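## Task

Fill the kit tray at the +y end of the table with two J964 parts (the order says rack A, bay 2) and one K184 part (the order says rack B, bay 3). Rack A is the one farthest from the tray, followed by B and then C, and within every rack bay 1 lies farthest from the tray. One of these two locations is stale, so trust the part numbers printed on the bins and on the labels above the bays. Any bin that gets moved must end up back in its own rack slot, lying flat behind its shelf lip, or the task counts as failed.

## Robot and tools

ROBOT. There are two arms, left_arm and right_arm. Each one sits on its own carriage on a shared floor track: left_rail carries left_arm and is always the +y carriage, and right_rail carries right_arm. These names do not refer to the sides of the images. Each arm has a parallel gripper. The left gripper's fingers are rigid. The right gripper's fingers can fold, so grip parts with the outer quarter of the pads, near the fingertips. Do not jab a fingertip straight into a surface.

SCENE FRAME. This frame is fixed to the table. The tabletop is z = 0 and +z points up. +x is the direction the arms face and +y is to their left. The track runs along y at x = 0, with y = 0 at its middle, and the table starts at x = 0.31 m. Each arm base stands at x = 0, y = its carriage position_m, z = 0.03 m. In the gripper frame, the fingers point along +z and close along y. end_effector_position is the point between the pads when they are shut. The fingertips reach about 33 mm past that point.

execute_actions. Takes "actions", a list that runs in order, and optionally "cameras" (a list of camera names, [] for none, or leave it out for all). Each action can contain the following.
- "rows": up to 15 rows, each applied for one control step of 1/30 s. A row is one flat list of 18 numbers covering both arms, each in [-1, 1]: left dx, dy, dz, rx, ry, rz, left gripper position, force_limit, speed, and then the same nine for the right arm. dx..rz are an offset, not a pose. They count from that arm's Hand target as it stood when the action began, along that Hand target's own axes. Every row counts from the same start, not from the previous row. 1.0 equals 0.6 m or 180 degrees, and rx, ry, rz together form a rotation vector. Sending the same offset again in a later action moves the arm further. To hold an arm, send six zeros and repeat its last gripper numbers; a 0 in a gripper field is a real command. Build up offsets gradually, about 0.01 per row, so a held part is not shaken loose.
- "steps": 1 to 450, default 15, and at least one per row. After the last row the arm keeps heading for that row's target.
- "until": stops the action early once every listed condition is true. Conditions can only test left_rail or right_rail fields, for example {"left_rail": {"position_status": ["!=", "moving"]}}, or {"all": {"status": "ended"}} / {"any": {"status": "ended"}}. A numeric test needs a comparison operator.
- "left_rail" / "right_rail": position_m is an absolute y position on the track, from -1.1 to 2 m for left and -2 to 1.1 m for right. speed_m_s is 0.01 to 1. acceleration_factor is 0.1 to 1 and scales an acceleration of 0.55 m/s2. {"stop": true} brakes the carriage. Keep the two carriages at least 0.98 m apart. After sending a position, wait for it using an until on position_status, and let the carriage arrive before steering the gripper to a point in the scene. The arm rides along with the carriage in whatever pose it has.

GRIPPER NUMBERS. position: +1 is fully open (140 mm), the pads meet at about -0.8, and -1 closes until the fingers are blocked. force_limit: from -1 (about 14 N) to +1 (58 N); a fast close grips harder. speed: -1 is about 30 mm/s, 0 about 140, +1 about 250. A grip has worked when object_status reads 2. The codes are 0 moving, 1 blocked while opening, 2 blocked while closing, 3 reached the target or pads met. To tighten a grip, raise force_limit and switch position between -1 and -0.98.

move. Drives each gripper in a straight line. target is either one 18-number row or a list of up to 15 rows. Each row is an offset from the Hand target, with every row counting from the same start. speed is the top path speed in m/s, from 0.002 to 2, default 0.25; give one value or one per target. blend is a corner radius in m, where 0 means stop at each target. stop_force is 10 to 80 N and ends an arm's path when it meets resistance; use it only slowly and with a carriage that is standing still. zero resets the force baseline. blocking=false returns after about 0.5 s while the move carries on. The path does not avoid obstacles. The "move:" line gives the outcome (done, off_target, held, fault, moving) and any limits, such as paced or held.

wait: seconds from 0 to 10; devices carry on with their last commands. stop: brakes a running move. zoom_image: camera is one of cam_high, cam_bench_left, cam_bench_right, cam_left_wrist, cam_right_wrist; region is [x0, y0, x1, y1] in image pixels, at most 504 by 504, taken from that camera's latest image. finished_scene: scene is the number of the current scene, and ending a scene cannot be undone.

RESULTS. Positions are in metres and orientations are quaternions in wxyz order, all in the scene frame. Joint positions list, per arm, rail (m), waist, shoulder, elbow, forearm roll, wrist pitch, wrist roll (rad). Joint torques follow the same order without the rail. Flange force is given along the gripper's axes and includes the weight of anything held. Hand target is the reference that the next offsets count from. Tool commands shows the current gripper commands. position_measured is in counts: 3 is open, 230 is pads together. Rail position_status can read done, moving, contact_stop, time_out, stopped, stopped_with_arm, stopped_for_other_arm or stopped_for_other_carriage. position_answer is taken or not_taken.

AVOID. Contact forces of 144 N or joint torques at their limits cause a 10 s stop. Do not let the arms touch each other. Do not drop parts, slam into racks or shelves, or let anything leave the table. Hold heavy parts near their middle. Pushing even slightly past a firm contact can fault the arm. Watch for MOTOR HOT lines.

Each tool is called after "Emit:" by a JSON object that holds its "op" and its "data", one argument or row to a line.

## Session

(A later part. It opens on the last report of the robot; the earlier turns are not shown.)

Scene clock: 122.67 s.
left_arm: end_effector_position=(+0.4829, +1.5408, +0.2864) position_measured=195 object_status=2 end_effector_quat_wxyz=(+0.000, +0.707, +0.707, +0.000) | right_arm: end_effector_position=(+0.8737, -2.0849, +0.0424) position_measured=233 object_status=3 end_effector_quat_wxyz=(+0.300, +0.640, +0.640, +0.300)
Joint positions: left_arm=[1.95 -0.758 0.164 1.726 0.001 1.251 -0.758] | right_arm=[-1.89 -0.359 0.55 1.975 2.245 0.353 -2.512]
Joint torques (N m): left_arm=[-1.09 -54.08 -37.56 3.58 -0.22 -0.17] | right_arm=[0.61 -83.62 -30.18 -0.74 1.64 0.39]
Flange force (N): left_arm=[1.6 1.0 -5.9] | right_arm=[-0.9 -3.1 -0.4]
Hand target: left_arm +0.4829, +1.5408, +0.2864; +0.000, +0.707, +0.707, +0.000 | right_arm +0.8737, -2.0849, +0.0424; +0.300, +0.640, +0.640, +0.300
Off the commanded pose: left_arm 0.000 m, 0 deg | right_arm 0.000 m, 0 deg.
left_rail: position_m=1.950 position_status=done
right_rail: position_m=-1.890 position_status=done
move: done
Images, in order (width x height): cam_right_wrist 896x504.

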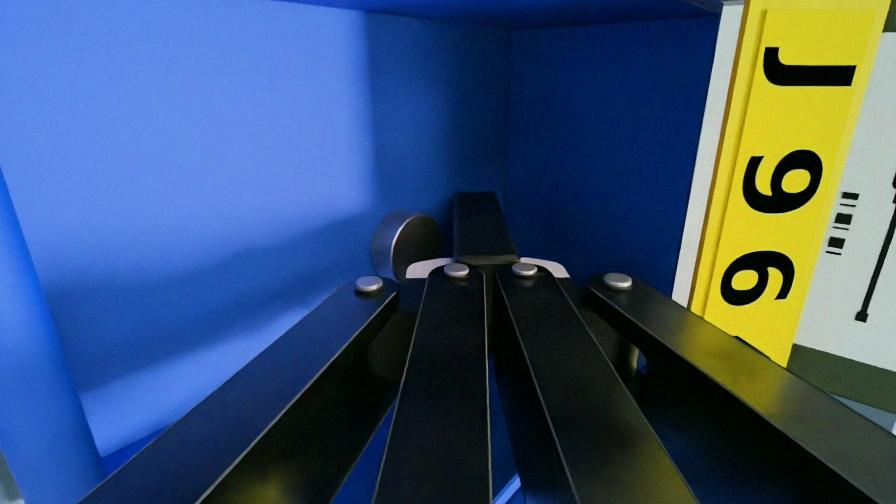

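Emit:
{"op": "move", "data": {
  "target": [0,0,0,0,0,0,-1,-0.3,-1,0,-0.0382,-0.0597,0.194,0,0,-1,-1,0],
  "cameras": ["cam_right_wrist"],
  "speed": 0.04
}}

Emit:
{"op": "move", "data": {
  "target": [0,0,0,0,0,0,-1,-0.3,-1,0,0,-0.07,0,0,0,-1,-1,0],
  "cameras": ["cam_right_wrist"],
  "speed": 0.1
}}

Scene clock: 130.83 s.
left_arm: end_effector_position=(+0.4829, +1.5408, +0.2864) position_measured=195 object_status=2 end_effector_quat_wxyz=(+0.000, +0.707, +0.707, +0.000) | right_arm: end_effector_position=(+0.8315, -2.0849, +0.0477) position_measured=233 object_status=3 end_effector_quat_wxyz=(+0.094, +0.701, +0.701, +0.094)
Joint positions: left_arm=[1.95 -0.758 0.164 1.726 0.001 1.251 -0.758] | right_arm=[-1.89 -0.301 0.553 1.675 0.127 0.663 -0.392]
Joint torques (N m): left_arm=[-1.39 -54.1 -37.65 3.57 -0.24 -0.1] | right_arm=[0.33 -89.34 -35.4 4.04 -0.63 0.4]
Flange force (N): left_arm=[1.6 1.5 -5.6] | right_arm=[0.1 -2.2 1.5]
Hand target: left_arm +0.4829, +1.5408, +0.2864; +0.000, +0.707, +0.707, +0.000 | right_arm +0.8315, -2.0849, +0.0477; +0.094, +0.701, +0.701, +0.094
Off the commanded pose: left_arm 0.000 m, 0 deg | right_arm 0.000 m, 0 deg.
left_rail: position_m=1.950 position_status=done
right_rail: position_m=-1.890 position_status=done
move: done
Images, in order (width x height): cam_right_wrist 896x504.

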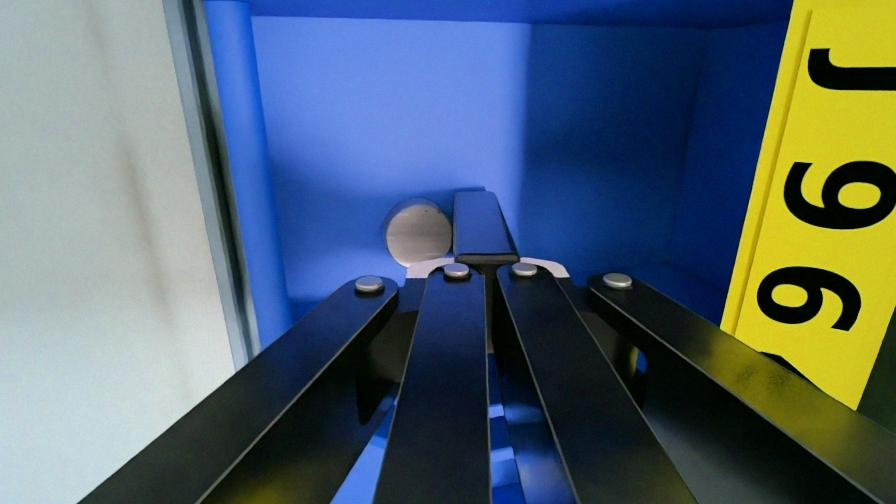

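Scene clock: 131.57 s.
left_arm: end_effector_position=(+0.4829, +1.5408, +0.2864) position_measured=195 object_status=2 end_effector_quat_wxyz=(+0.000, +0.707, +0.707, +0.000) | right_arm: end_effector_position=(+0.8204, -2.0849, +0.0883) position_measured=233 object_status=3 end_effector_quat_wxyz=(+0.094, +0.701, +0.701, +0.094)
Joint positions: left_arm=[1.95 -0.758 0.164 1.726 0.001 1.251 -0.758] | right_arm=[-1.89 -0.305 0.5 1.674 0.121 0.716 -0.387]
Joint torques (N m): left_arm=[-1.29 -54.06 -37.55 3.57 -0.24 -0.11] | right_arm=[0.07 -86.21 -37.03 4.2 -0.75 0.37]
Flange force (N): left_arm=[1.7 1.4 -6.0] | right_arm=[-0.1 -2.4 1.9]
Hand target: left_arm +0.4829, +1.5408, +0.2864; +0.000, +0.707, +0.707, +0.000 | right_arm +0.8204, -2.0849, +0.0883; +0.094, +0.701, +0.701, +0.094
Off the commanded pose: left_arm 0.000 m, 0 deg | right_arm 0.000 m, 0 deg.
left_rail: position_m=1.950 position_status=done
right_rail: position_m=-1.890 position_status=done
move: done
Images, in order (width x height): cam_right_wrist 896x504.

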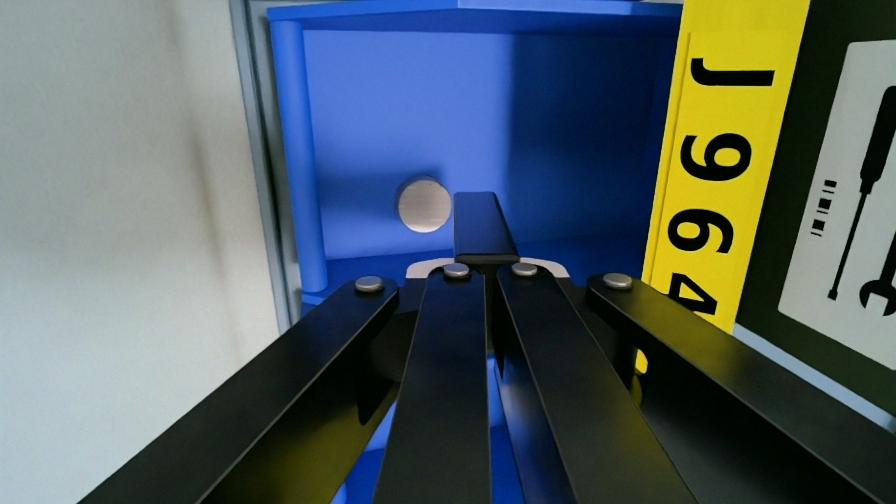

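Emit:
{"op": "move", "data": {
  "target": [0.8,0.36,0.377,0,0,0,-1,-0.3,-1,0,-0.0155,0.007,0.05,0,0,-0.36,-0.5,0],
  "cameras": ["cam_right_wrist","cam_left_wrist"],
  "speed": 0.2
}}

Emit:
{"op": "move", "data": {
  "target": [0,0,0,0,0,0,-1,-0.3,-1,0,0,0.0583,0,0,0,-0.36,-0.5,0],
  "cameras": ["cam_right_wrist"],
  "speed": 0.03
}}

Scene clock: 135.20 s.
left_arm: end_effector_position=(+0.6991, +2.0208, +0.0604) position_measured=195 object_status=2 end_effector_quat_wxyz=(+0.000, +0.707, +0.707, +0.000) | right_arm: end_effector_position=(+0.8126, -2.0849, +0.0818) position_measured=174 object_status=3 end_effector_quat_wxyz=(+0.039, +0.706, +0.706, +0.039)
Joint positions: left_arm=[1.95 0.052 0.443 1.804 0 0.894 0.052] | right_arm=[-1.89 -0.289 0.554 1.577 0.04 0.906 -0.312]
Joint torques (N m): left_arm=[-1.02 -73.82 -30.57 2.85 -0.25 -0.14] | right_arm=[0.4 -90.93 -37.74 4.14 -0.28 0.3]
Flange force (N): left_arm=[1.8 -0.4 -6.8] | right_arm=[0.1 -3.7 2.1]
Hand target: left_arm +0.6991, +2.0208, +0.0604; +0.000, +0.707, +0.707, +0.000 | right_arm +0.8126, -2.0849, +0.0818; +0.039, +0.706, +0.706, +0.039
Off the commanded pose: left_arm 0.000 m, 0 deg | right_arm 0.000 m, 0 deg.
left_rail: position_m=1.950 position_status=done
right_rail: position_m=-1.890 position_status=done
move: done
Images, in order (width x height): cam_left_wrist 896x504, cam_right_wrist 896x504.

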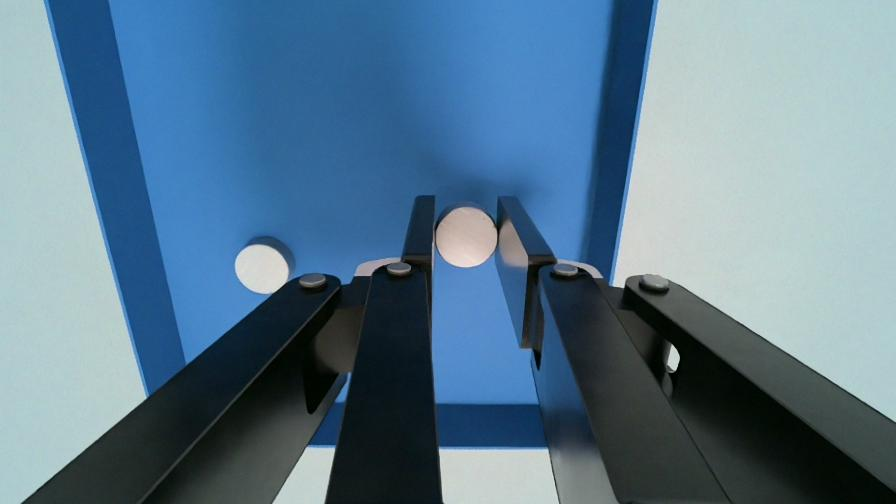

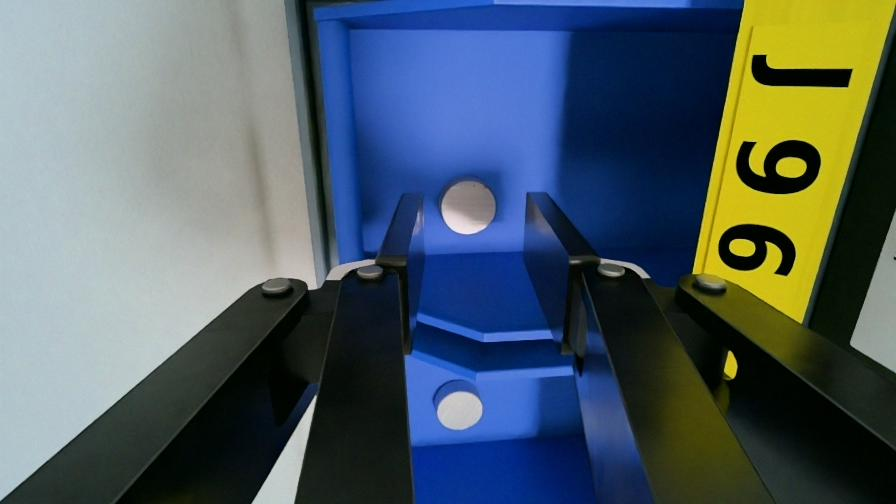

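Scene clock: 136.60 s.
left_arm: end_effector_position=(+0.6991, +2.0208, +0.0604) position_measured=195 object_status=2 end_effector_quat_wxyz=(+0.000, +0.707, +0.707, +0.000) | right_arm: end_effector_position=(+0.8163, -2.0849, +0.0469) position_measured=174 object_status=3 end_effector_quat_wxyz=(+0.038, +0.706, +0.706, +0.039)
Joint positions: left_arm=[1.95 0.052 0.443 1.804 0 0.894 0.052] | right_arm=[-1.89 -0.288 0.59 1.59 0.041 0.857 -0.313]
Joint torques (N m): left_arm=[-1.05 -73.88 -30.41 2.85 -0.25 -0.14] | right_arm=[0.37 -93.22 -36.32 4.1 -0.26 0.29]
Flange force (N): left_arm=[1.7 -0.1 -7.2] | right_arm=[-0.2 -2.8 2.1]
Hand target: left_arm +0.6991, +2.0208, +0.0604; +0.000, +0.707, +0.707, +0.000 | right_arm +0.8164, -2.0849, +0.0470; +0.039, +0.706, +0.706, +0.039
Off the commanded pose: left_arm 0.000 m, 0 deg | right_arm 0.000 m, 0 deg.
left_rail: position_m=1.950 position_status=done
right_rail: position_m=-1.890 position_status=done
move: done
Images, in order (width x height): cam_right_wrist 896x504.

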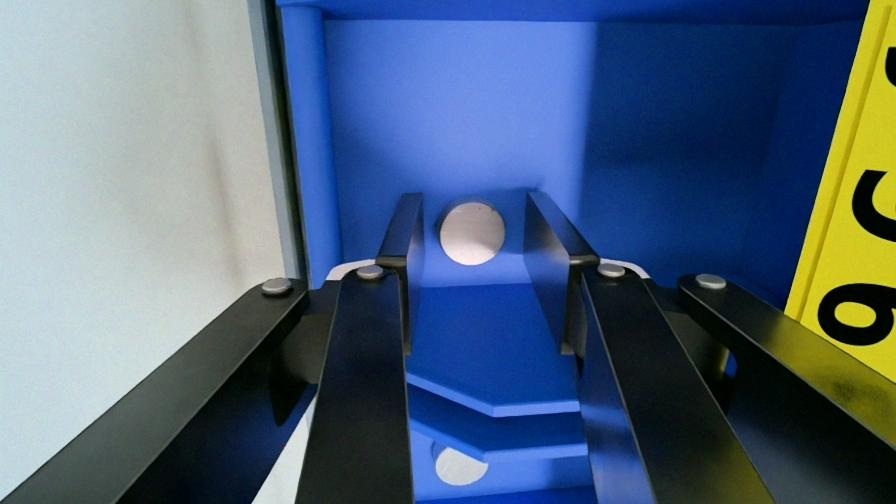

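Emit:
{"op": "execute_actions", "data": {
  "actions": [
    {"rows":[[0,0,0,0,0,0,-1,-0.3,-1,0,0,0,0,0,0,-1,-0.3,-1]],"steps":50}
  ],
  "cameras": ["cam_right_wrist"]
}}

Emit:
{"op": "move", "data": {
  "target": [0,0,0.06,0,0,0,-1,-0.3,-1,0,0,0,0,0,0,-1,-0.3,-1],
  "cameras": ["cam_left_wrist"],
  "speed": 0.03,
  "stop_force": 10
}}

Emit:
{"op": "move", "data": {
  "target": [0,0,0,0,0,0,-0.4,-0.3,-1,0,0,-0.2,0,0,0,-1,-0.3,-1],
  "cameras": ["cam_right_wrist","cam_left_wrist"],
  "speed": 0.1
}}

Scene clock: 138.87 s.
left_arm: end_effector_position=(+0.6991, +2.0208, +0.0604) position_measured=195 object_status=2 end_effector_quat_wxyz=(+0.000, +0.707, +0.707, +0.000) | right_arm: end_effector_position=(+0.8164, -2.0849, +0.0470) position_measured=195 object_status=2 end_effector_quat_wxyz=(+0.039, +0.706, +0.706, +0.039)
Joint positions: left_arm=[1.95 0.052 0.443 1.804 0 0.894 0.052] | right_arm=[-1.89 -0.288 0.59 1.59 0.041 0.857 -0.313]
Joint torques (N m): left_arm=[-1.37 -73.96 -30.43 2.86 -0.24 -0.17] | right_arm=[0.03 -91.66 -35.98 4.1 -0.6 0.38]
Flange force (N): left_arm=[2.2 -0.1 -6.7] | right_arm=[0.3 -3.4 -0.1]
Hand target: left_arm +0.6991, +2.0208, +0.0604; +0.000, +0.707, +0.707, +0.000 | right_arm +0.8164, -2.0849, +0.0470; +0.039, +0.706, +0.706, +0.039
Off the commanded pose: left_arm 0.000 m, 0 deg | right_arm 0.000 m, 0 deg.
left_rail: position_m=1.950 position_status=done
right_rail: position_m=-1.890 position_status=done
Images, in order (width x height): cam_right_wrist 896x504.

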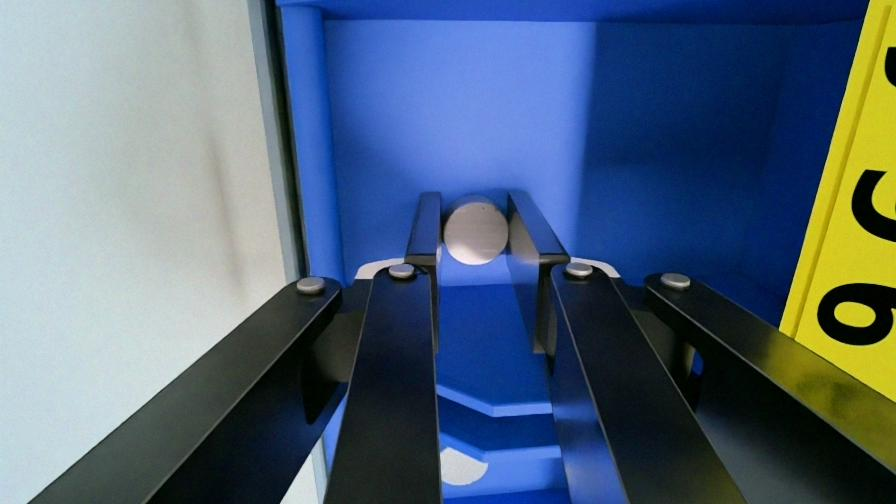

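Scene clock: 140.67 s.
left_arm: end_effector_position=(+0.6991, +2.0208, +0.0349) position_measured=195 object_status=2 end_effector_quat_wxyz=(+0.000, +0.707, +0.707, +0.000) | right_arm: end_effector_position=(+0.8164, -2.0849, +0.0470) position_measured=195 object_status=2 end_effector_quat_wxyz=(+0.039, +0.706, +0.706, +0.039)
Joint positions: left_arm=[1.95 0.052 0.47 1.819 0 0.851 0.052] | right_arm=[-1.89 -0.288 0.59 1.59 0.041 0.857 -0.313]
Joint torques (N m): left_arm=[-1.07 -75.34 -29.46 2.73 -0.28 -0.15] | right_arm=[-0.16 -91.16 -36.05 4.11 -0.56 0.36]
Flange force (N): left_arm=[1.8 0.1 -6.5] | right_arm=[0.5 -4.1 -0.6]
Hand target: left_arm +0.6991, +2.0208, +0.0349; +0.000, +0.707, +0.707, +0.000 (not the last commanded pose) | right_arm +0.8164, -2.0849, +0.0470; +0.039, +0.706, +0.706, +0.039
Off the commanded pose: left_arm 0.011 m, 0 deg | right_arm 0.000 m, 0 deg.
left_rail: position_m=1.950 position_status=done
right_rail: position_m=-1.890 position_status=done
move: contact (left_arm)
Images, in order (width x height): cam_left_wrist 896x504.

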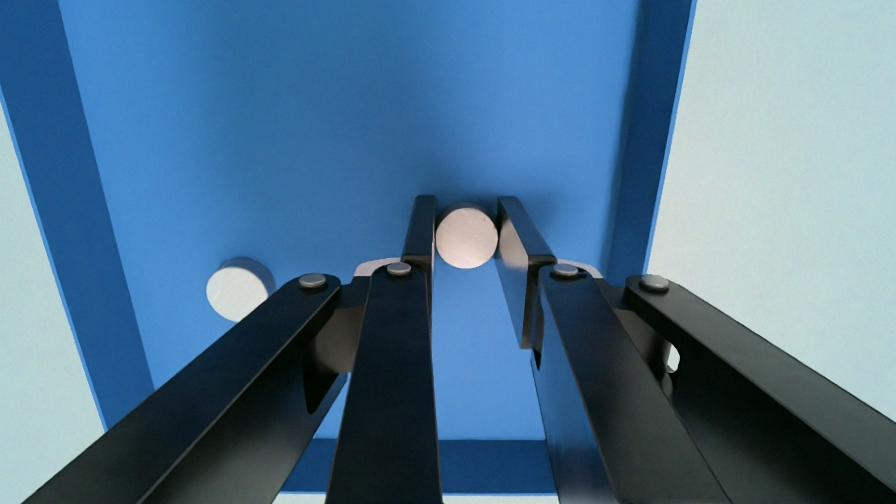

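Scene clock: 142.17 s.
left_arm: end_effector_position=(+0.6991, +2.0208, +0.0349) position_measured=179 object_status=3 end_effector_quat_wxyz=(+0.000, +0.707, +0.707, +0.000) | right_arm: end_effector_position=(+0.8034, -2.0850, +0.1664) position_measured=195 object_status=2 end_effector_quat_wxyz=(+0.039, +0.706, +0.706, +0.039)
Joint positions: left_arm=[1.95 0.052 0.47 1.819 0 0.851 0.052] | right_arm=[-1.89 -0.292 0.476 1.531 0.037 1.029 -0.31]
Joint torques (N m): left_arm=[-1.2 -75.1 -29.19 2.75 -0.26 -0.14] | right_arm=[0.42 -86.86 -40.33 4.5 -0.39 0.35]
Flange force (N): left_arm=[1.9 0.3 -7.2] | right_arm=[-0.4 -3.3 2.6]
Hand target: left_arm +0.6991, +2.0208, +0.0349; +0.000, +0.707, +0.707, +0.000 | right_arm +0.8033, -2.0849, +0.1663; +0.039, +0.706, +0.706, +0.039
Off the commanded pose: left_arm 0.000 m, 0 deg | right_arm 0.000 m, 0 deg.
left_rail: position_m=1.950 position_status=done
right_rail: position_m=-1.890 position_status=done
move: done
Images, in order (width x height): cam_left_wrist 896x504, cam_right_wrist 896x504.

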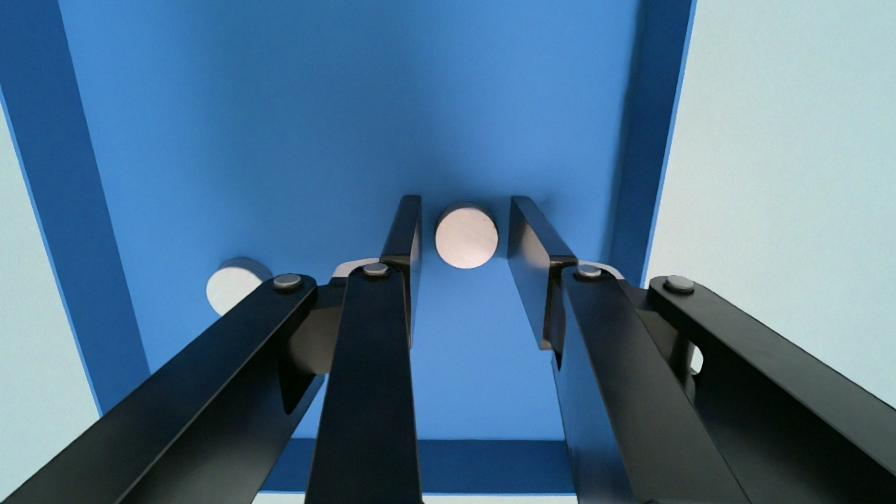

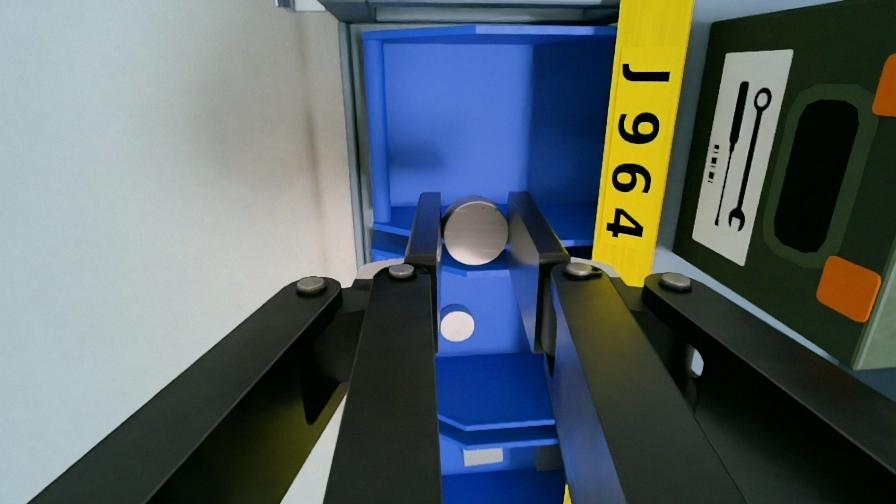

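Emit:
{"op": "move", "data": {
  "target": [0,0,-0.42,0,0,0,-0.4,-0.3,-1,0,-0.3085,-0.27,0,0,0,-1,-0.3,-1],
  "cameras": ["cam_left_wrist","cam_bench_right"],
  "speed": 0.2
}}

Emit:
{"op": "execute_actions", "data": {
  "actions": [
    {"right_rail":{"position_m":0.75,"acceleration_factor":0.6},"left_rail":{"position_m":1.76},"steps":300,"until":{"right_rail":{"position_status":["!=","moving"]}}}
  ],
  "cameras": []
}}

Emit:
{"op": "move", "data": {
  "target": [0,0,0,0,0,0,-0.4,-0.3,-1,1,-0.242,0.391,0.0333,0,0,-1,-0.3,-1],
  "cameras": ["cam_right_wrist"],
  "speed": 0.25
}}

Emit:
{"op": "move", "data": {
  "target": [0,0,0,0,0,0,-0.4,-0.3,-1,0,0,0.05,0,0,0,-1,-0.3,-1],
  "cameras": ["cam_right_wrist"],
  "speed": 0.02,
  "stop_force": 10
}}

Scene clock: 144.20 s.
left_arm: end_effector_position=(+0.6989, +2.0208, +0.2869) position_measured=179 object_status=3 end_effector_quat_wxyz=(+0.000, +0.707, +0.707, +0.000) | right_arm: end_effector_position=(+0.6017, -2.0849, +0.3071) position_measured=195 object_status=2 end_effector_quat_wxyz=(+0.039, +0.706, +0.706, +0.039)
Joint positions: left_arm=[1.95 0.052 0.271 1.591 0 1.279 0.052] | right_arm=[-1.89 -0.39 0.1 1.764 0.045 1.177 -0.405]
Joint torques (N m): left_arm=[-1.33 -64.21 -36.92 3.59 -0.25 -0.15] | right_arm=[0.16 -52.74 -42.61 4.67 -0.37 0.37]
Flange force (N): left_arm=[2.2 0.4 -7.4] | right_arm=[-0.5 -1.6 4.0]
Hand target: left_arm +0.6989, +2.0208, +0.2869; +0.000, +0.707, +0.707, +0.000 | right_arm +0.6017, -2.0850, +0.3072; +0.039, +0.706, +0.706, +0.039
Off the commanded pose: left_arm 0.000 m, 0 deg | right_arm 0.000 m, 0 deg.
left_rail: position_m=1.950 position_status=done
right_rail: position_m=-1.890 position_status=done
move: done
Images, in order (width x height): cam_bench_right 896x504, cam_left_wrist 896x504.

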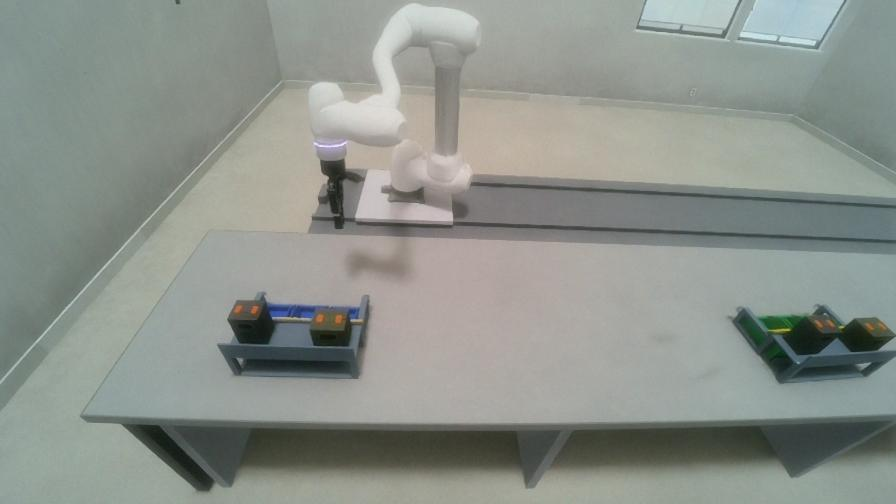

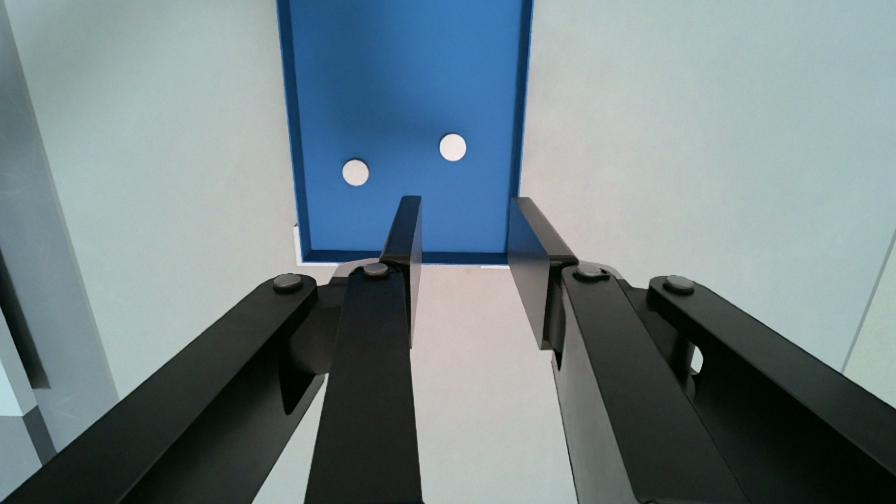

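Scene clock: 150.07 s.
left_arm: end_effector_position=(+0.6989, +1.8308, +0.2869) position_measured=179 object_status=3 end_effector_quat_wxyz=(+0.000, +0.707, +0.707, +0.000) | right_arm: end_effector_position=(+0.6017, +0.5550, +0.3072) position_measured=195 object_status=2 end_effector_quat_wxyz=(+0.039, +0.706, +0.706, +0.039)
Joint positions: left_arm=[1.76 0.052 0.271 1.591 0 1.279 0.052] | right_arm=[0.75 -0.39 0.1 1.764 0.045 1.177 -0.405]
Joint torques (N m): left_arm=[-1.12 -64.84 -37.83 3.64 -0.26 -0.11] | right_arm=[0.54 -52.11 -42.71 4.77 -0.26 0.4]
Flange force (N): left_arm=[1.7 -0.4 -6.0] | right_arm=[-0.7 -3.0 3.9]
Hand target: left_arm +0.6989, +1.8308, +0.2869; +0.000, +0.707, +0.707, +0.000 | right_arm +0.6017, +0.5550, +0.3072; +0.039, +0.706, +0.706, +0.039
Tool commands: left_gripper/position=-0.4 left_gripper/force_limit=-0.3 left_gripper/speed=-1.0 right_gripper/position=-1.0 right_gripper/force_limit=-0.3 right_gripper/speed=-1.0
Off the commanded pose: left_arm 0.000 m, 0 deg | right_arm 0.000 m, 0 deg.
left_rail: position_m=1.760 position_status=done
right_rail: position_m=0.750 position_status=done
No camera images: "cameras" was empty.

Scene clock: 153.07 s.
left_arm: end_effector_position=(+0.6989, +1.8308, +0.2869) position_measured=179 object_status=3 end_effector_quat_wxyz=(+0.000, +0.707, +0.707, +0.000) | right_arm: end_effector_position=(+0.4829, +1.1551, +0.0582) position_measured=195 object_status=2 end_effector_quat_wxyz=(+0.002, +0.707, +0.707, +0.002)
Joint positions: left_arm=[1.76 0.052 0.271 1.591 0 1.279 0.052] | right_arm=[0.75 0.645 0.35 1.954 -0.004 0.834 0.647]
Joint torques (N m): left_arm=[-1.17 -64.84 -37.85 3.6 -0.28 -0.12] | right_arm=[0.13 -67.36 -32.65 3.68 -0.14 0.31]
Flange force (N): left_arm=[1.9 -0.4 -6.0] | right_arm=[-1.7 -1.2 2.2]
Hand target: left_arm +0.6989, +1.8308, +0.2869; +0.000, +0.707, +0.707, +0.000 | right_arm +0.4829, +1.1552, +0.0582; +0.002, +0.707, +0.707, +0.002
Off the commanded pose: left_arm 0.000 m, 0 deg | right_arm 0.000 m, 0 deg.
left_rail: position_m=1.760 position_status=done
right_rail: position_m=0.750 position_status=done
move: done
Images, in order (width x height): cam_right_wrist 896x504.

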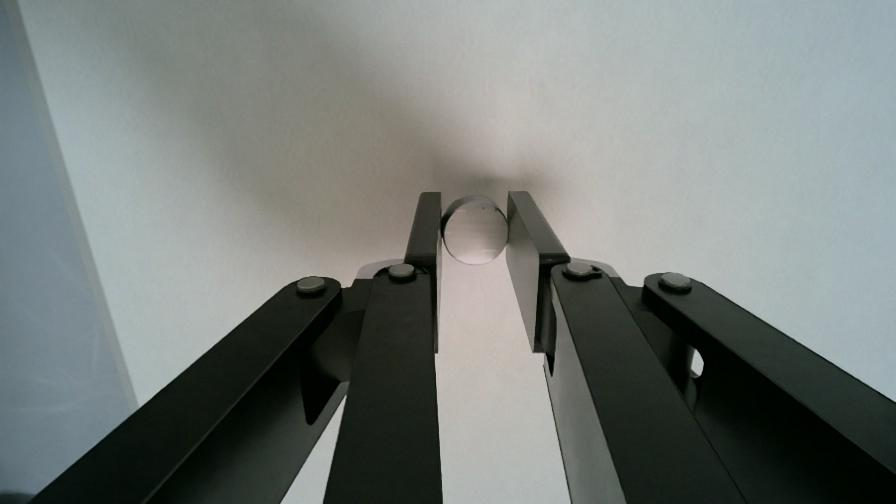

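Scene clock: 154.83 s.
left_arm: end_effector_position=(+0.6989, +1.8308, +0.2869) position_measured=179 object_status=3 end_effector_quat_wxyz=(+0.000, +0.707, +0.707, +0.000) | right_arm: end_effector_position=(+0.4830, +1.1551, +0.0344) position_measured=195 object_status=2 end_effector_quat_wxyz=(+0.002, +0.707, +0.707, +0.002)
Joint positions: left_arm=[1.76 0.052 0.271 1.591 0 1.279 0.052] | right_arm=[0.75 0.645 0.379 1.968 -0.004 0.791 0.647]
Joint torques (N m): left_arm=[-1.41 -64.92 -37.72 3.66 -0.28 -0.15] | right_arm=[-1.83 -31.63 -15.99 2.63 -5.51 0.47]
Flange force (N): left_arm=[2.2 -0.1 -6.5] | right_arm=[-7.2 -12.3 -62.2]
Hand target: left_arm +0.6989, +1.8308, +0.2869; +0.000, +0.707, +0.707, +0.000 | right_arm +0.4830, +1.1551, +0.0344; +0.002, +0.707, +0.707, +0.002 (not the last commanded pose)
Off the commanded pose: left_arm 0.000 m, 0 deg | right_arm 0.006 m, 0 deg.
left_rail: position_m=1.760 position_status=done
right_rail: position_m=0.750 position_status=done
move: contact (right_arm)
Images, in order (width x height): cam_right_wrist 896x504.

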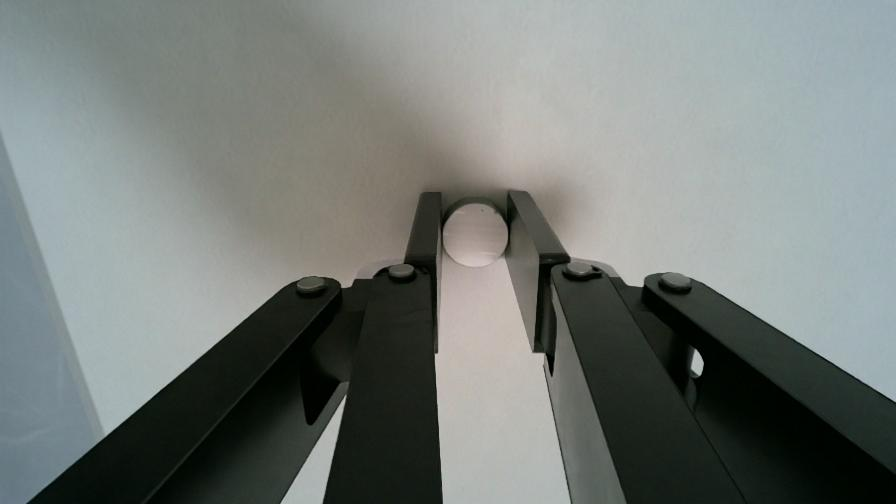

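Emit:
{"op": "move", "data": {
  "target": [0,0,0,0,0,0,-0.2,-0.3,-1,0,0,-0.002,0,0,0,-1,-0.3,-1],
  "cameras": [],
  "speed": 0.05
}}

Emit:
{"op": "execute_actions", "data": {
  "actions": [
    {"rows":[[0,0,0,0,0,0,-0.2,-0.3,-1,0,0,0,0,0,0,-0.2,-0.3,-1]],"steps":25}
  ],
  "cameras": []
}}

Emit:
{"op": "move", "data": {
  "target": [0,0,0,0,0,0,-0.2,-0.3,-1,0,0,-0.4,0,0,0,-0.2,-0.3,-1],
  "cameras": ["cam_right_wrist"],
  "speed": 0.2
}}

Emit:
{"op": "execute_actions", "data": {
  "actions": [
    {"right_rail":{"position_m":-0.1,"acceleration_factor":1},"steps":45},
    {"left_rail":{"position_m":1.5},"steps":150,"until":{"all":{"status":"ended"}}}
  ],
  "cameras": ["cam_left_wrist","cam_bench_left"]
}}

Scene clock: 156.00 s.
left_arm: end_effector_position=(+0.6989, +1.8308, +0.2869) position_measured=154 object_status=0 end_effector_quat_wxyz=(+0.000, +0.707, +0.707, +0.000) | right_arm: end_effector_position=(+0.4830, +1.1551, +0.0356) position_measured=195 object_status=2 end_effector_quat_wxyz=(+0.002, +0.707, +0.707, +0.002)
Joint positions: left_arm=[1.76 0.052 0.271 1.591 0 1.279 0.052] | right_arm=[0.75 0.645 0.377 1.967 -0.004 0.793 0.647]
Joint torques (N m): left_arm=[-1.06 -64.98 -37.7 3.64 -0.27 -0.14] | right_arm=[0.34 -69 -31.79 3.56 -0.1 0.34]
Flange force (N): left_arm=[1.6 0.0 -6.3] | right_arm=[-2.2 -1.5 2.6]
Hand target: left_arm +0.6989, +1.8308, +0.2869; +0.000, +0.707, +0.707, +0.000 | right_arm +0.4830, +1.1551, +0.0356; +0.002, +0.707, +0.707, +0.002
Off the commanded pose: left_arm 0.000 m, 0 deg | right_arm 0.000 m, 0 deg.
left_rail: position_m=1.760 position_status=done
right_rail: position_m=0.750 position_status=done
move: done
No camera images: "cameras" was empty.

Scene clock: 157.13 s.
left_arm: end_effector_position=(+0.6989, +1.8308, +0.2869) position_measured=154 object_status=3 end_effector_quat_wxyz=(+0.000, +0.707, +0.707, +0.000) | right_arm: end_effector_position=(+0.4830, +1.1551, +0.0356) position_measured=154 object_status=0 end_effector_quat_wxyz=(+0.002, +0.707, +0.707, +0.002)
Joint positions: left_arm=[1.76 0.052 0.271 1.591 0 1.279 0.052] | right_arm=[0.75 0.645 0.377 1.967 -0.004 0.793 0.647]
Joint torques (N m): left_arm=[-1.28 -64.79 -37.85 3.58 -0.32 -0.14] | right_arm=[0.61 -69.32 -31.41 3.53 -0.09 0.34]
Flange force (N): left_arm=[2.1 -0.8 -6.2] | right_arm=[-1.9 0.0 2.9]
Hand target: left_arm +0.6989, +1.8308, +0.2869; +0.000, +0.707, +0.707, +0.000 | right_arm +0.4830, +1.1551, +0.0356; +0.002, +0.707, +0.707, +0.002
Off the commanded pose: left_arm 0.000 m, 0 deg | right_arm 0.000 m, 0 deg.
left_rail: position_m=1.760 position_status=done
right_rail: position_m=0.750 position_status=done
No camera images: "cameras" was empty.

Scene clock: 158.67 s.
left_arm: end_effector_position=(+0.6989, +1.8308, +0.2869) position_measured=154 object_status=3 end_effector_quat_wxyz=(+0.000, +0.707, +0.707, +0.000) | right_arm: end_effector_position=(+0.4818, +1.1551, +0.2756) position_measured=154 object_status=3 end_effector_quat_wxyz=(+0.002, +0.707, +0.707, +0.002)
Joint positions: left_arm=[1.76 0.052 0.271 1.591 0 1.279 0.052] | right_arm=[0.75 0.646 0.162 1.748 -0.003 1.227 0.646]
Joint torques (N m): left_arm=[-1.23 -64.85 -37.77 3.66 -0.27 -0.12] | right_arm=[0.03 -57.11 -40.93 4.62 -0.06 0.35]
Flange force (N): left_arm=[1.9 -0.5 -6.4] | right_arm=[-1.3 -0.6 2.5]
Hand target: left_arm +0.6989, +1.8308, +0.2869; +0.000, +0.707, +0.707, +0.000 | right_arm +0.4819, +1.1551, +0.2756; +0.002, +0.707, +0.707, +0.002
Off the commanded pose: left_arm 0.000 m, 0 deg | right_arm 0.000 m, 0 deg.
left_rail: position_m=1.760 position_status=done
right_rail: position_m=0.750 position_status=done
move: done
Images, in order (width x height): cam_right_wrist 896x504.

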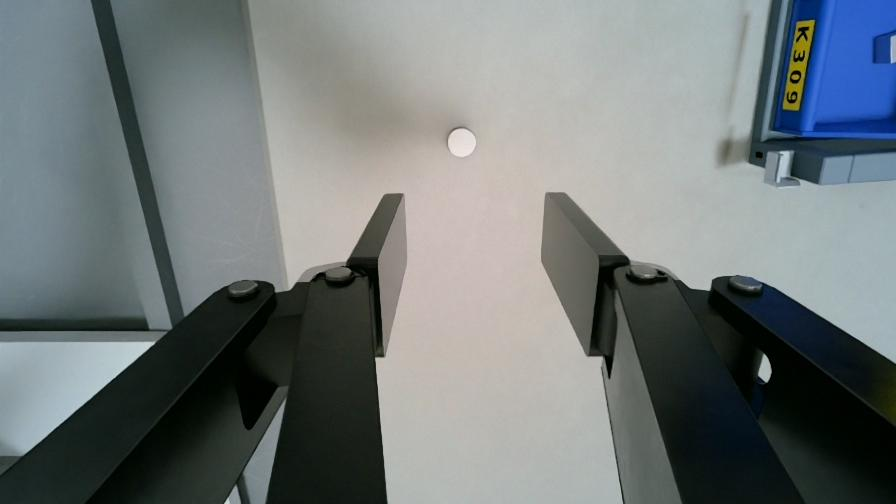

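Scene clock: 162.17 s.
left_arm: end_effector_position=(+0.6989, +1.5708, +0.2869) position_measured=154 object_status=3 end_effector_quat_wxyz=(+0.000, +0.707, +0.707, +0.000) | right_arm: end_effector_position=(+0.4819, +0.3051, +0.2756) position_measured=154 object_status=3 end_effector_quat_wxyz=(+0.002, +0.707, +0.707, +0.002)
Joint positions: left_arm=[1.5 0.052 0.271 1.591 0 1.279 0.052] | right_arm=[-0.1 0.646 0.163 1.748 -0.003 1.228 0.646]
Joint torques (N m): left_arm=[-0.92 -64.69 -37.71 3.62 -0.27 -0.17] | right_arm=[0.45 -57.24 -41.62 4.56 -0.09 0.42]
Flange force (N): left_arm=[1.5 -0.4 -6.2] | right_arm=[-2.6 -1.0 3.6]
Flange force at the end of the 1st action (N): left_arm=[2.0 -0.5 -5.8] | right_arm=[-6.6 -3.9 2.6]
Hand target: left_arm +0.6989, +1.5708, +0.2869; +0.000, +0.707, +0.707, +0.000 | right_arm +0.4819, +0.3051, +0.2756; +0.002, +0.707, +0.707, +0.002
Tool commands: left_gripper/position=-0.2 left_gripper/force_limit=-0.3 left_gripper/speed=-1.0 right_gripper/position=-0.2 right_gripper/force_limit=-0.3 right_gripper/speed=-1.0
Off the commanded pose: left_arm 0.000 m, 0 deg | right_arm 0.000 m, 0 deg.
left_rail: position_m=1.500 position_status=done
right_rail: position_m=-0.100 position_status=done
Images, in order (width x height): cam_bench_left 896x504, cam_left_wrist 896x504.

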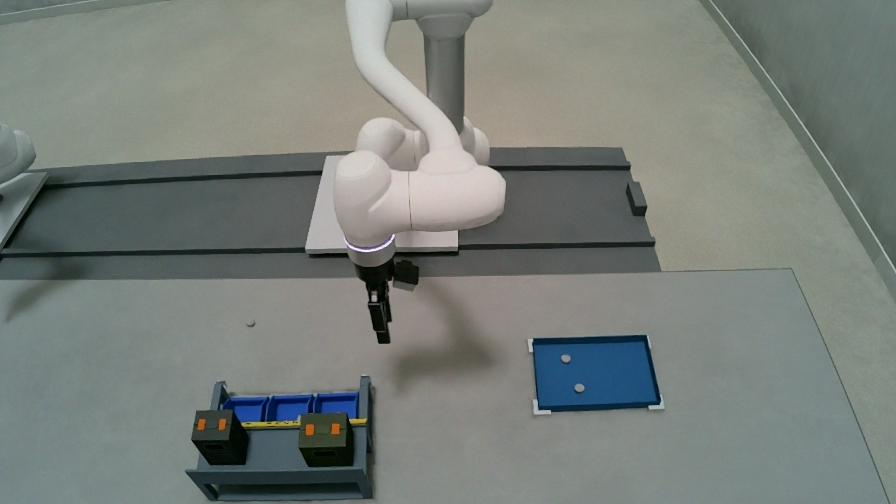

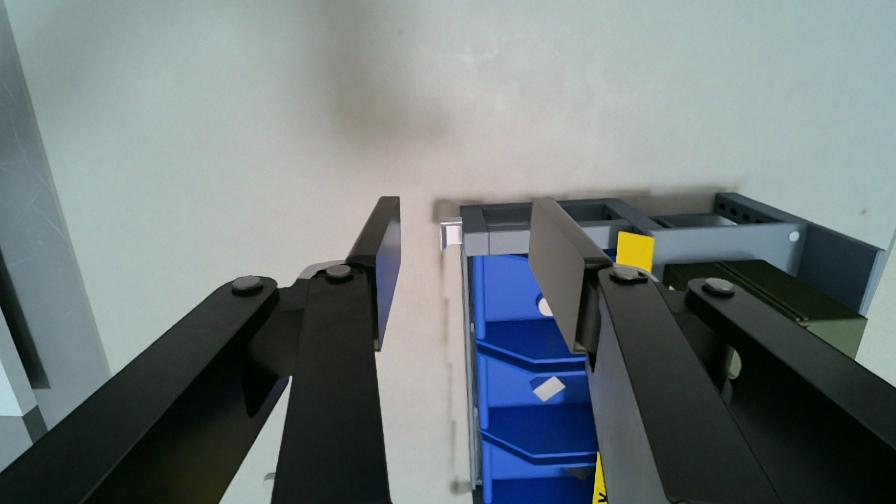

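Emit:
{"op": "move", "data": {
  "target": [
    [-0.2,-0.36,0,0,0,0,-0.2,-0.3,-1,0,0,0,0,0,0,-0.2,-0.3,-1],
    [-0.693,-0.36,0.328,0,0,0,-0.2,-0.3,-1,0,0,0,0,0,0,-0.2,-0.3,-1],
    [-0.693,-0.36,0.421,0,0,0,-0.2,-0.3,-1,0,0,0,0,0,0,-0.2,-0.3,-1]
  ],
  "blend": [0.05,0,0],
  "cameras": ["cam_left_wrist"],
  "speed": 0.2
}}

Emit:
{"op": "execute_actions", "data": {
  "actions": [
    {"rows":[[0,0,0,0,0,0,-1,-0.3,-1,0,0,0,0,0,0,-0.2,-0.3,-1]],"steps":55}
  ],
  "cameras": ["cam_left_wrist"]
}}

Emit:
{"op": "move", "data": {
  "target": [0,0,-0.42,0,0,0,-1,-0.3,-1,0,0,0,0,0,0,-0.2,-0.3,-1],
  "cameras": ["cam_left_wrist"],
  "speed": 0.15
}}

Emit:
{"op": "execute_actions", "data": {
  "actions": [
    {"left_rail":{"position_m":2.0,"acceleration_factor":0.6},"steps":150,"until":{"left_rail":{"position_status":["!=","moving"]}}}
  ],
  "cameras": ["cam_left_wrist"]
}}

Scene clock: 166.50 s.
left_arm: end_effector_position=(+0.4831, +1.1550, +0.0341) position_measured=154 object_status=3 end_effector_quat_wxyz=(+0.000, +0.707, +0.707, +0.000) | right_arm: end_effector_position=(+0.4819, +0.3051, +0.2756) position_measured=154 object_status=3 end_effector_quat_wxyz=(+0.002, +0.707, +0.707, +0.002)
Joint positions: left_arm=[1.5 -0.679 0.334 2.038 0.001 0.769 -0.679] | right_arm=[-0.1 0.646 0.163 1.748 -0.003 1.228 0.646]
Joint torques (N m): left_arm=[-1.45 -60.13 -26.9 2.51 -0.22 -0.1] | right_arm=[0.01 -57.31 -41.54 4.53 -0.11 0.41]
Flange force (N): left_arm=[1.8 1.9 -7.5] | right_arm=[-2.0 -1.2 3.4]
Hand target: left_arm +0.4831, +1.1550, +0.0341; +0.000, +0.707, +0.707, +0.000 | right_arm +0.4819, +0.3051, +0.2756; +0.002, +0.707, +0.707, +0.002
Off the commanded pose: left_arm 0.000 m, 0 deg | right_arm 0.000 m, 0 deg.
left_rail: position_m=1.500 position_status=done
right_rail: position_m=-0.100 position_status=done
move: done
Images, in order (width x height): cam_left_wrist 896x504.

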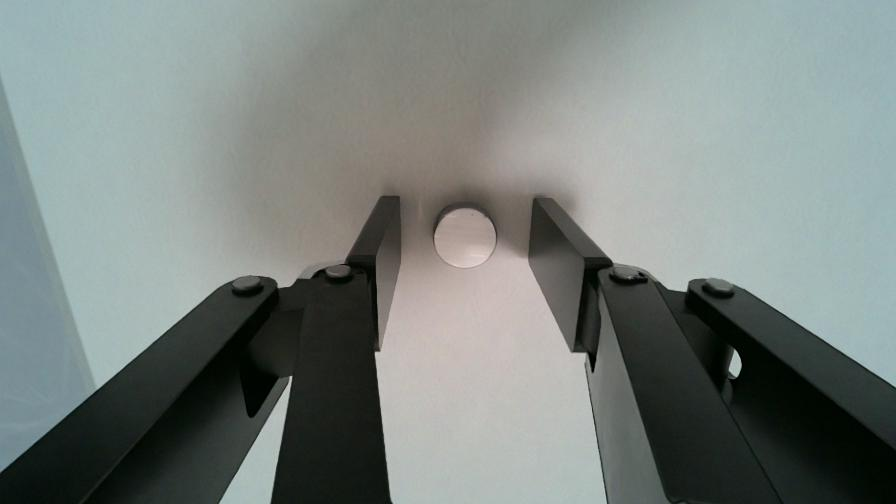

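Scene clock: 168.53 s.
left_arm: end_effector_position=(+0.4832, +1.1550, +0.0341) position_measured=195 object_status=2 end_effector_quat_wxyz=(+0.000, +0.707, +0.707, +0.000) | right_arm: end_effector_position=(+0.4819, +0.3051, +0.2756) position_measured=154 object_status=3 end_effector_quat_wxyz=(+0.002, +0.707, +0.707, +0.002)
Joint positions: left_arm=[1.5 -0.679 0.334 2.038 0.001 0.769 -0.679] | right_arm=[-0.1 0.646 0.163 1.748 -0.003 1.228 0.646]
Joint torques (N m): left_arm=[-1.21 -56.74 -25.43 2.49 -0.64 -0.14] | right_arm=[0.42 -57.37 -41.21 4.55 -0.11 0.34]
Flange force (N): left_arm=[2.5 0.5 -13.4] | right_arm=[-1.8 -0.5 3.0]
Hand target: left_arm +0.4831, +1.1550, +0.0341; +0.000, +0.707, +0.707, +0.000 | right_arm +0.4819, +0.3051, +0.2756; +0.002, +0.707, +0.707, +0.002
Off the commanded pose: left_arm 0.000 m, 0 deg | right_arm 0.000 m, 0 deg.
left_rail: position_m=1.500 position_status=done
right_rail: position_m=-0.100 position_status=done
Images, in order (width x height): cam_left_wrist 896x504.

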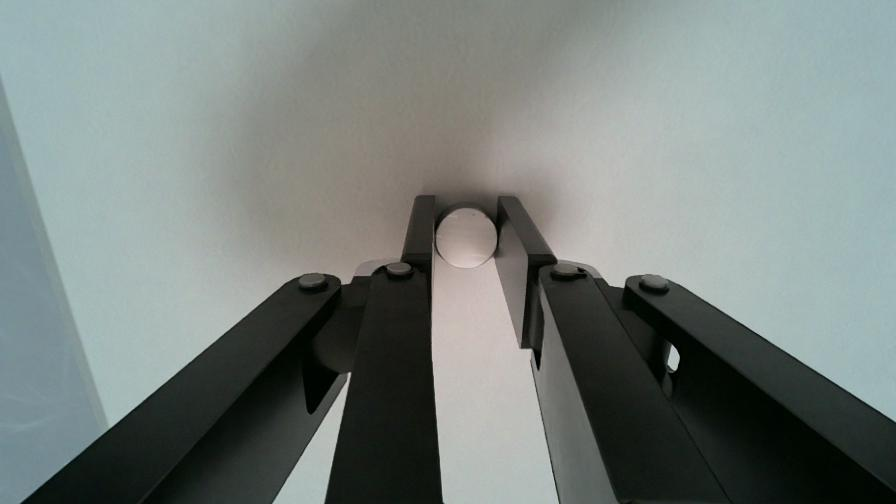

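Scene clock: 170.53 s.
left_arm: end_effector_position=(+0.4829, +1.1550, +0.2861) position_measured=195 object_status=2 end_effector_quat_wxyz=(+0.000, +0.707, +0.707, +0.000) | right_arm: end_effector_position=(+0.4819, +0.3051, +0.2756) position_measured=154 object_status=3 end_effector_quat_wxyz=(+0.002, +0.707, +0.707, +0.002)
Joint positions: left_arm=[1.5 -0.679 0.102 1.798 0.001 1.241 -0.679] | right_arm=[-0.1 0.646 0.163 1.748 -0.003 1.228 0.646]
Joint torques (N m): left_arm=[-1.3 -48.13 -37.32 3.56 -0.25 -0.16] | right_arm=[0.03 -57.49 -41.32 4.56 -0.1 0.38]
Flange force (N): left_arm=[1.5 2.1 -5.7] | right_arm=[-1.3 -1.1 3.1]
Hand target: left_arm +0.4829, +1.1550, +0.2861; +0.000, +0.707, +0.707, +0.000 | right_arm +0.4819, +0.3051, +0.2756; +0.002, +0.707, +0.707, +0.002
Off the commanded pose: left_arm 0.000 m, 0 deg | right_arm 0.000 m, 0 deg.
left_rail: position_m=1.500 position_status=done
right_rail: position_m=-0.100 position_status=done
move: done
Images, in order (width x height): cam_left_wrist 896x504.

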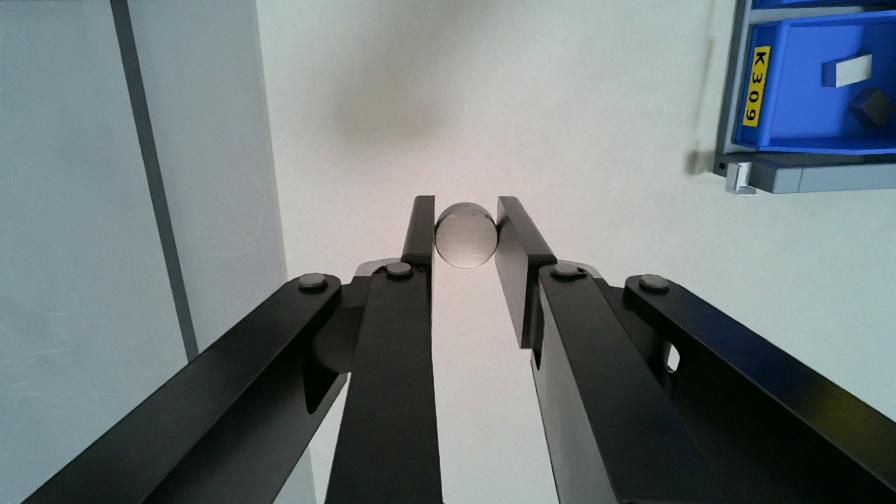

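Scene clock: 173.23 s.
left_arm: end_effector_position=(+0.4829, +1.6550, +0.2861) position_measured=195 object_status=2 end_effector_quat_wxyz=(+0.000, +0.707, +0.707, +0.000) | right_arm: end_effector_position=(+0.4819, +0.3051, +0.2756) position_measured=154 object_status=3 end_effector_quat_wxyz=(+0.002, +0.707, +0.707, +0.002)
Joint positions: left_arm=[2 -0.679 0.102 1.798 0.001 1.241 -0.679] | right_arm=[-0.1 0.646 0.163 1.748 -0.003 1.228 0.646]
Joint torques (N m): left_arm=[-1.5 -47.74 -37.43 3.56 -0.26 -0.14] | right_arm=[0.13 -57.63 -41.38 4.55 -0.03 0.35]
Flange force (N): left_arm=[2.4 1.6 -6.2] | right_arm=[-1.5 -0.6 3.5]
Hand target: left_arm +0.4829, +1.6550, +0.2861; +0.000, +0.707, +0.707, +0.000 | right_arm +0.4819, +0.3051, +0.2756; +0.002, +0.707, +0.707, +0.002
Tool commands: left_gripper/position=-1.0 left_gripper/force_limit=-0.3 left_gripper/speed=-1.0 right_gripper/position=-0.2 right_gripper/force_limit=-0.3 right_gripper/speed=-1.0
Off the commanded pose: left_arm 0.000 m, 0 deg | right_arm 0.000 m, 0 deg.
left_rail: position_m=2.000 position_status=done
right_rail: position_m=-0.100 position_status=done
Images, in order (width x height): cam_left_wrist 896x504.

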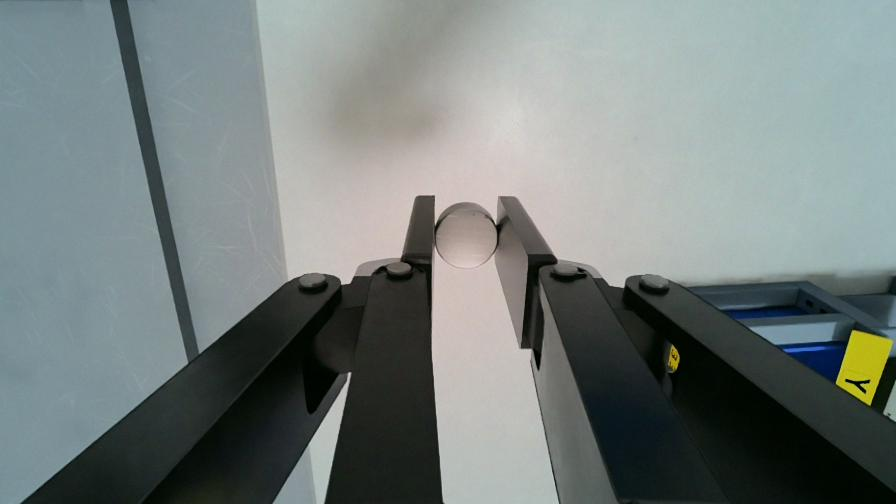

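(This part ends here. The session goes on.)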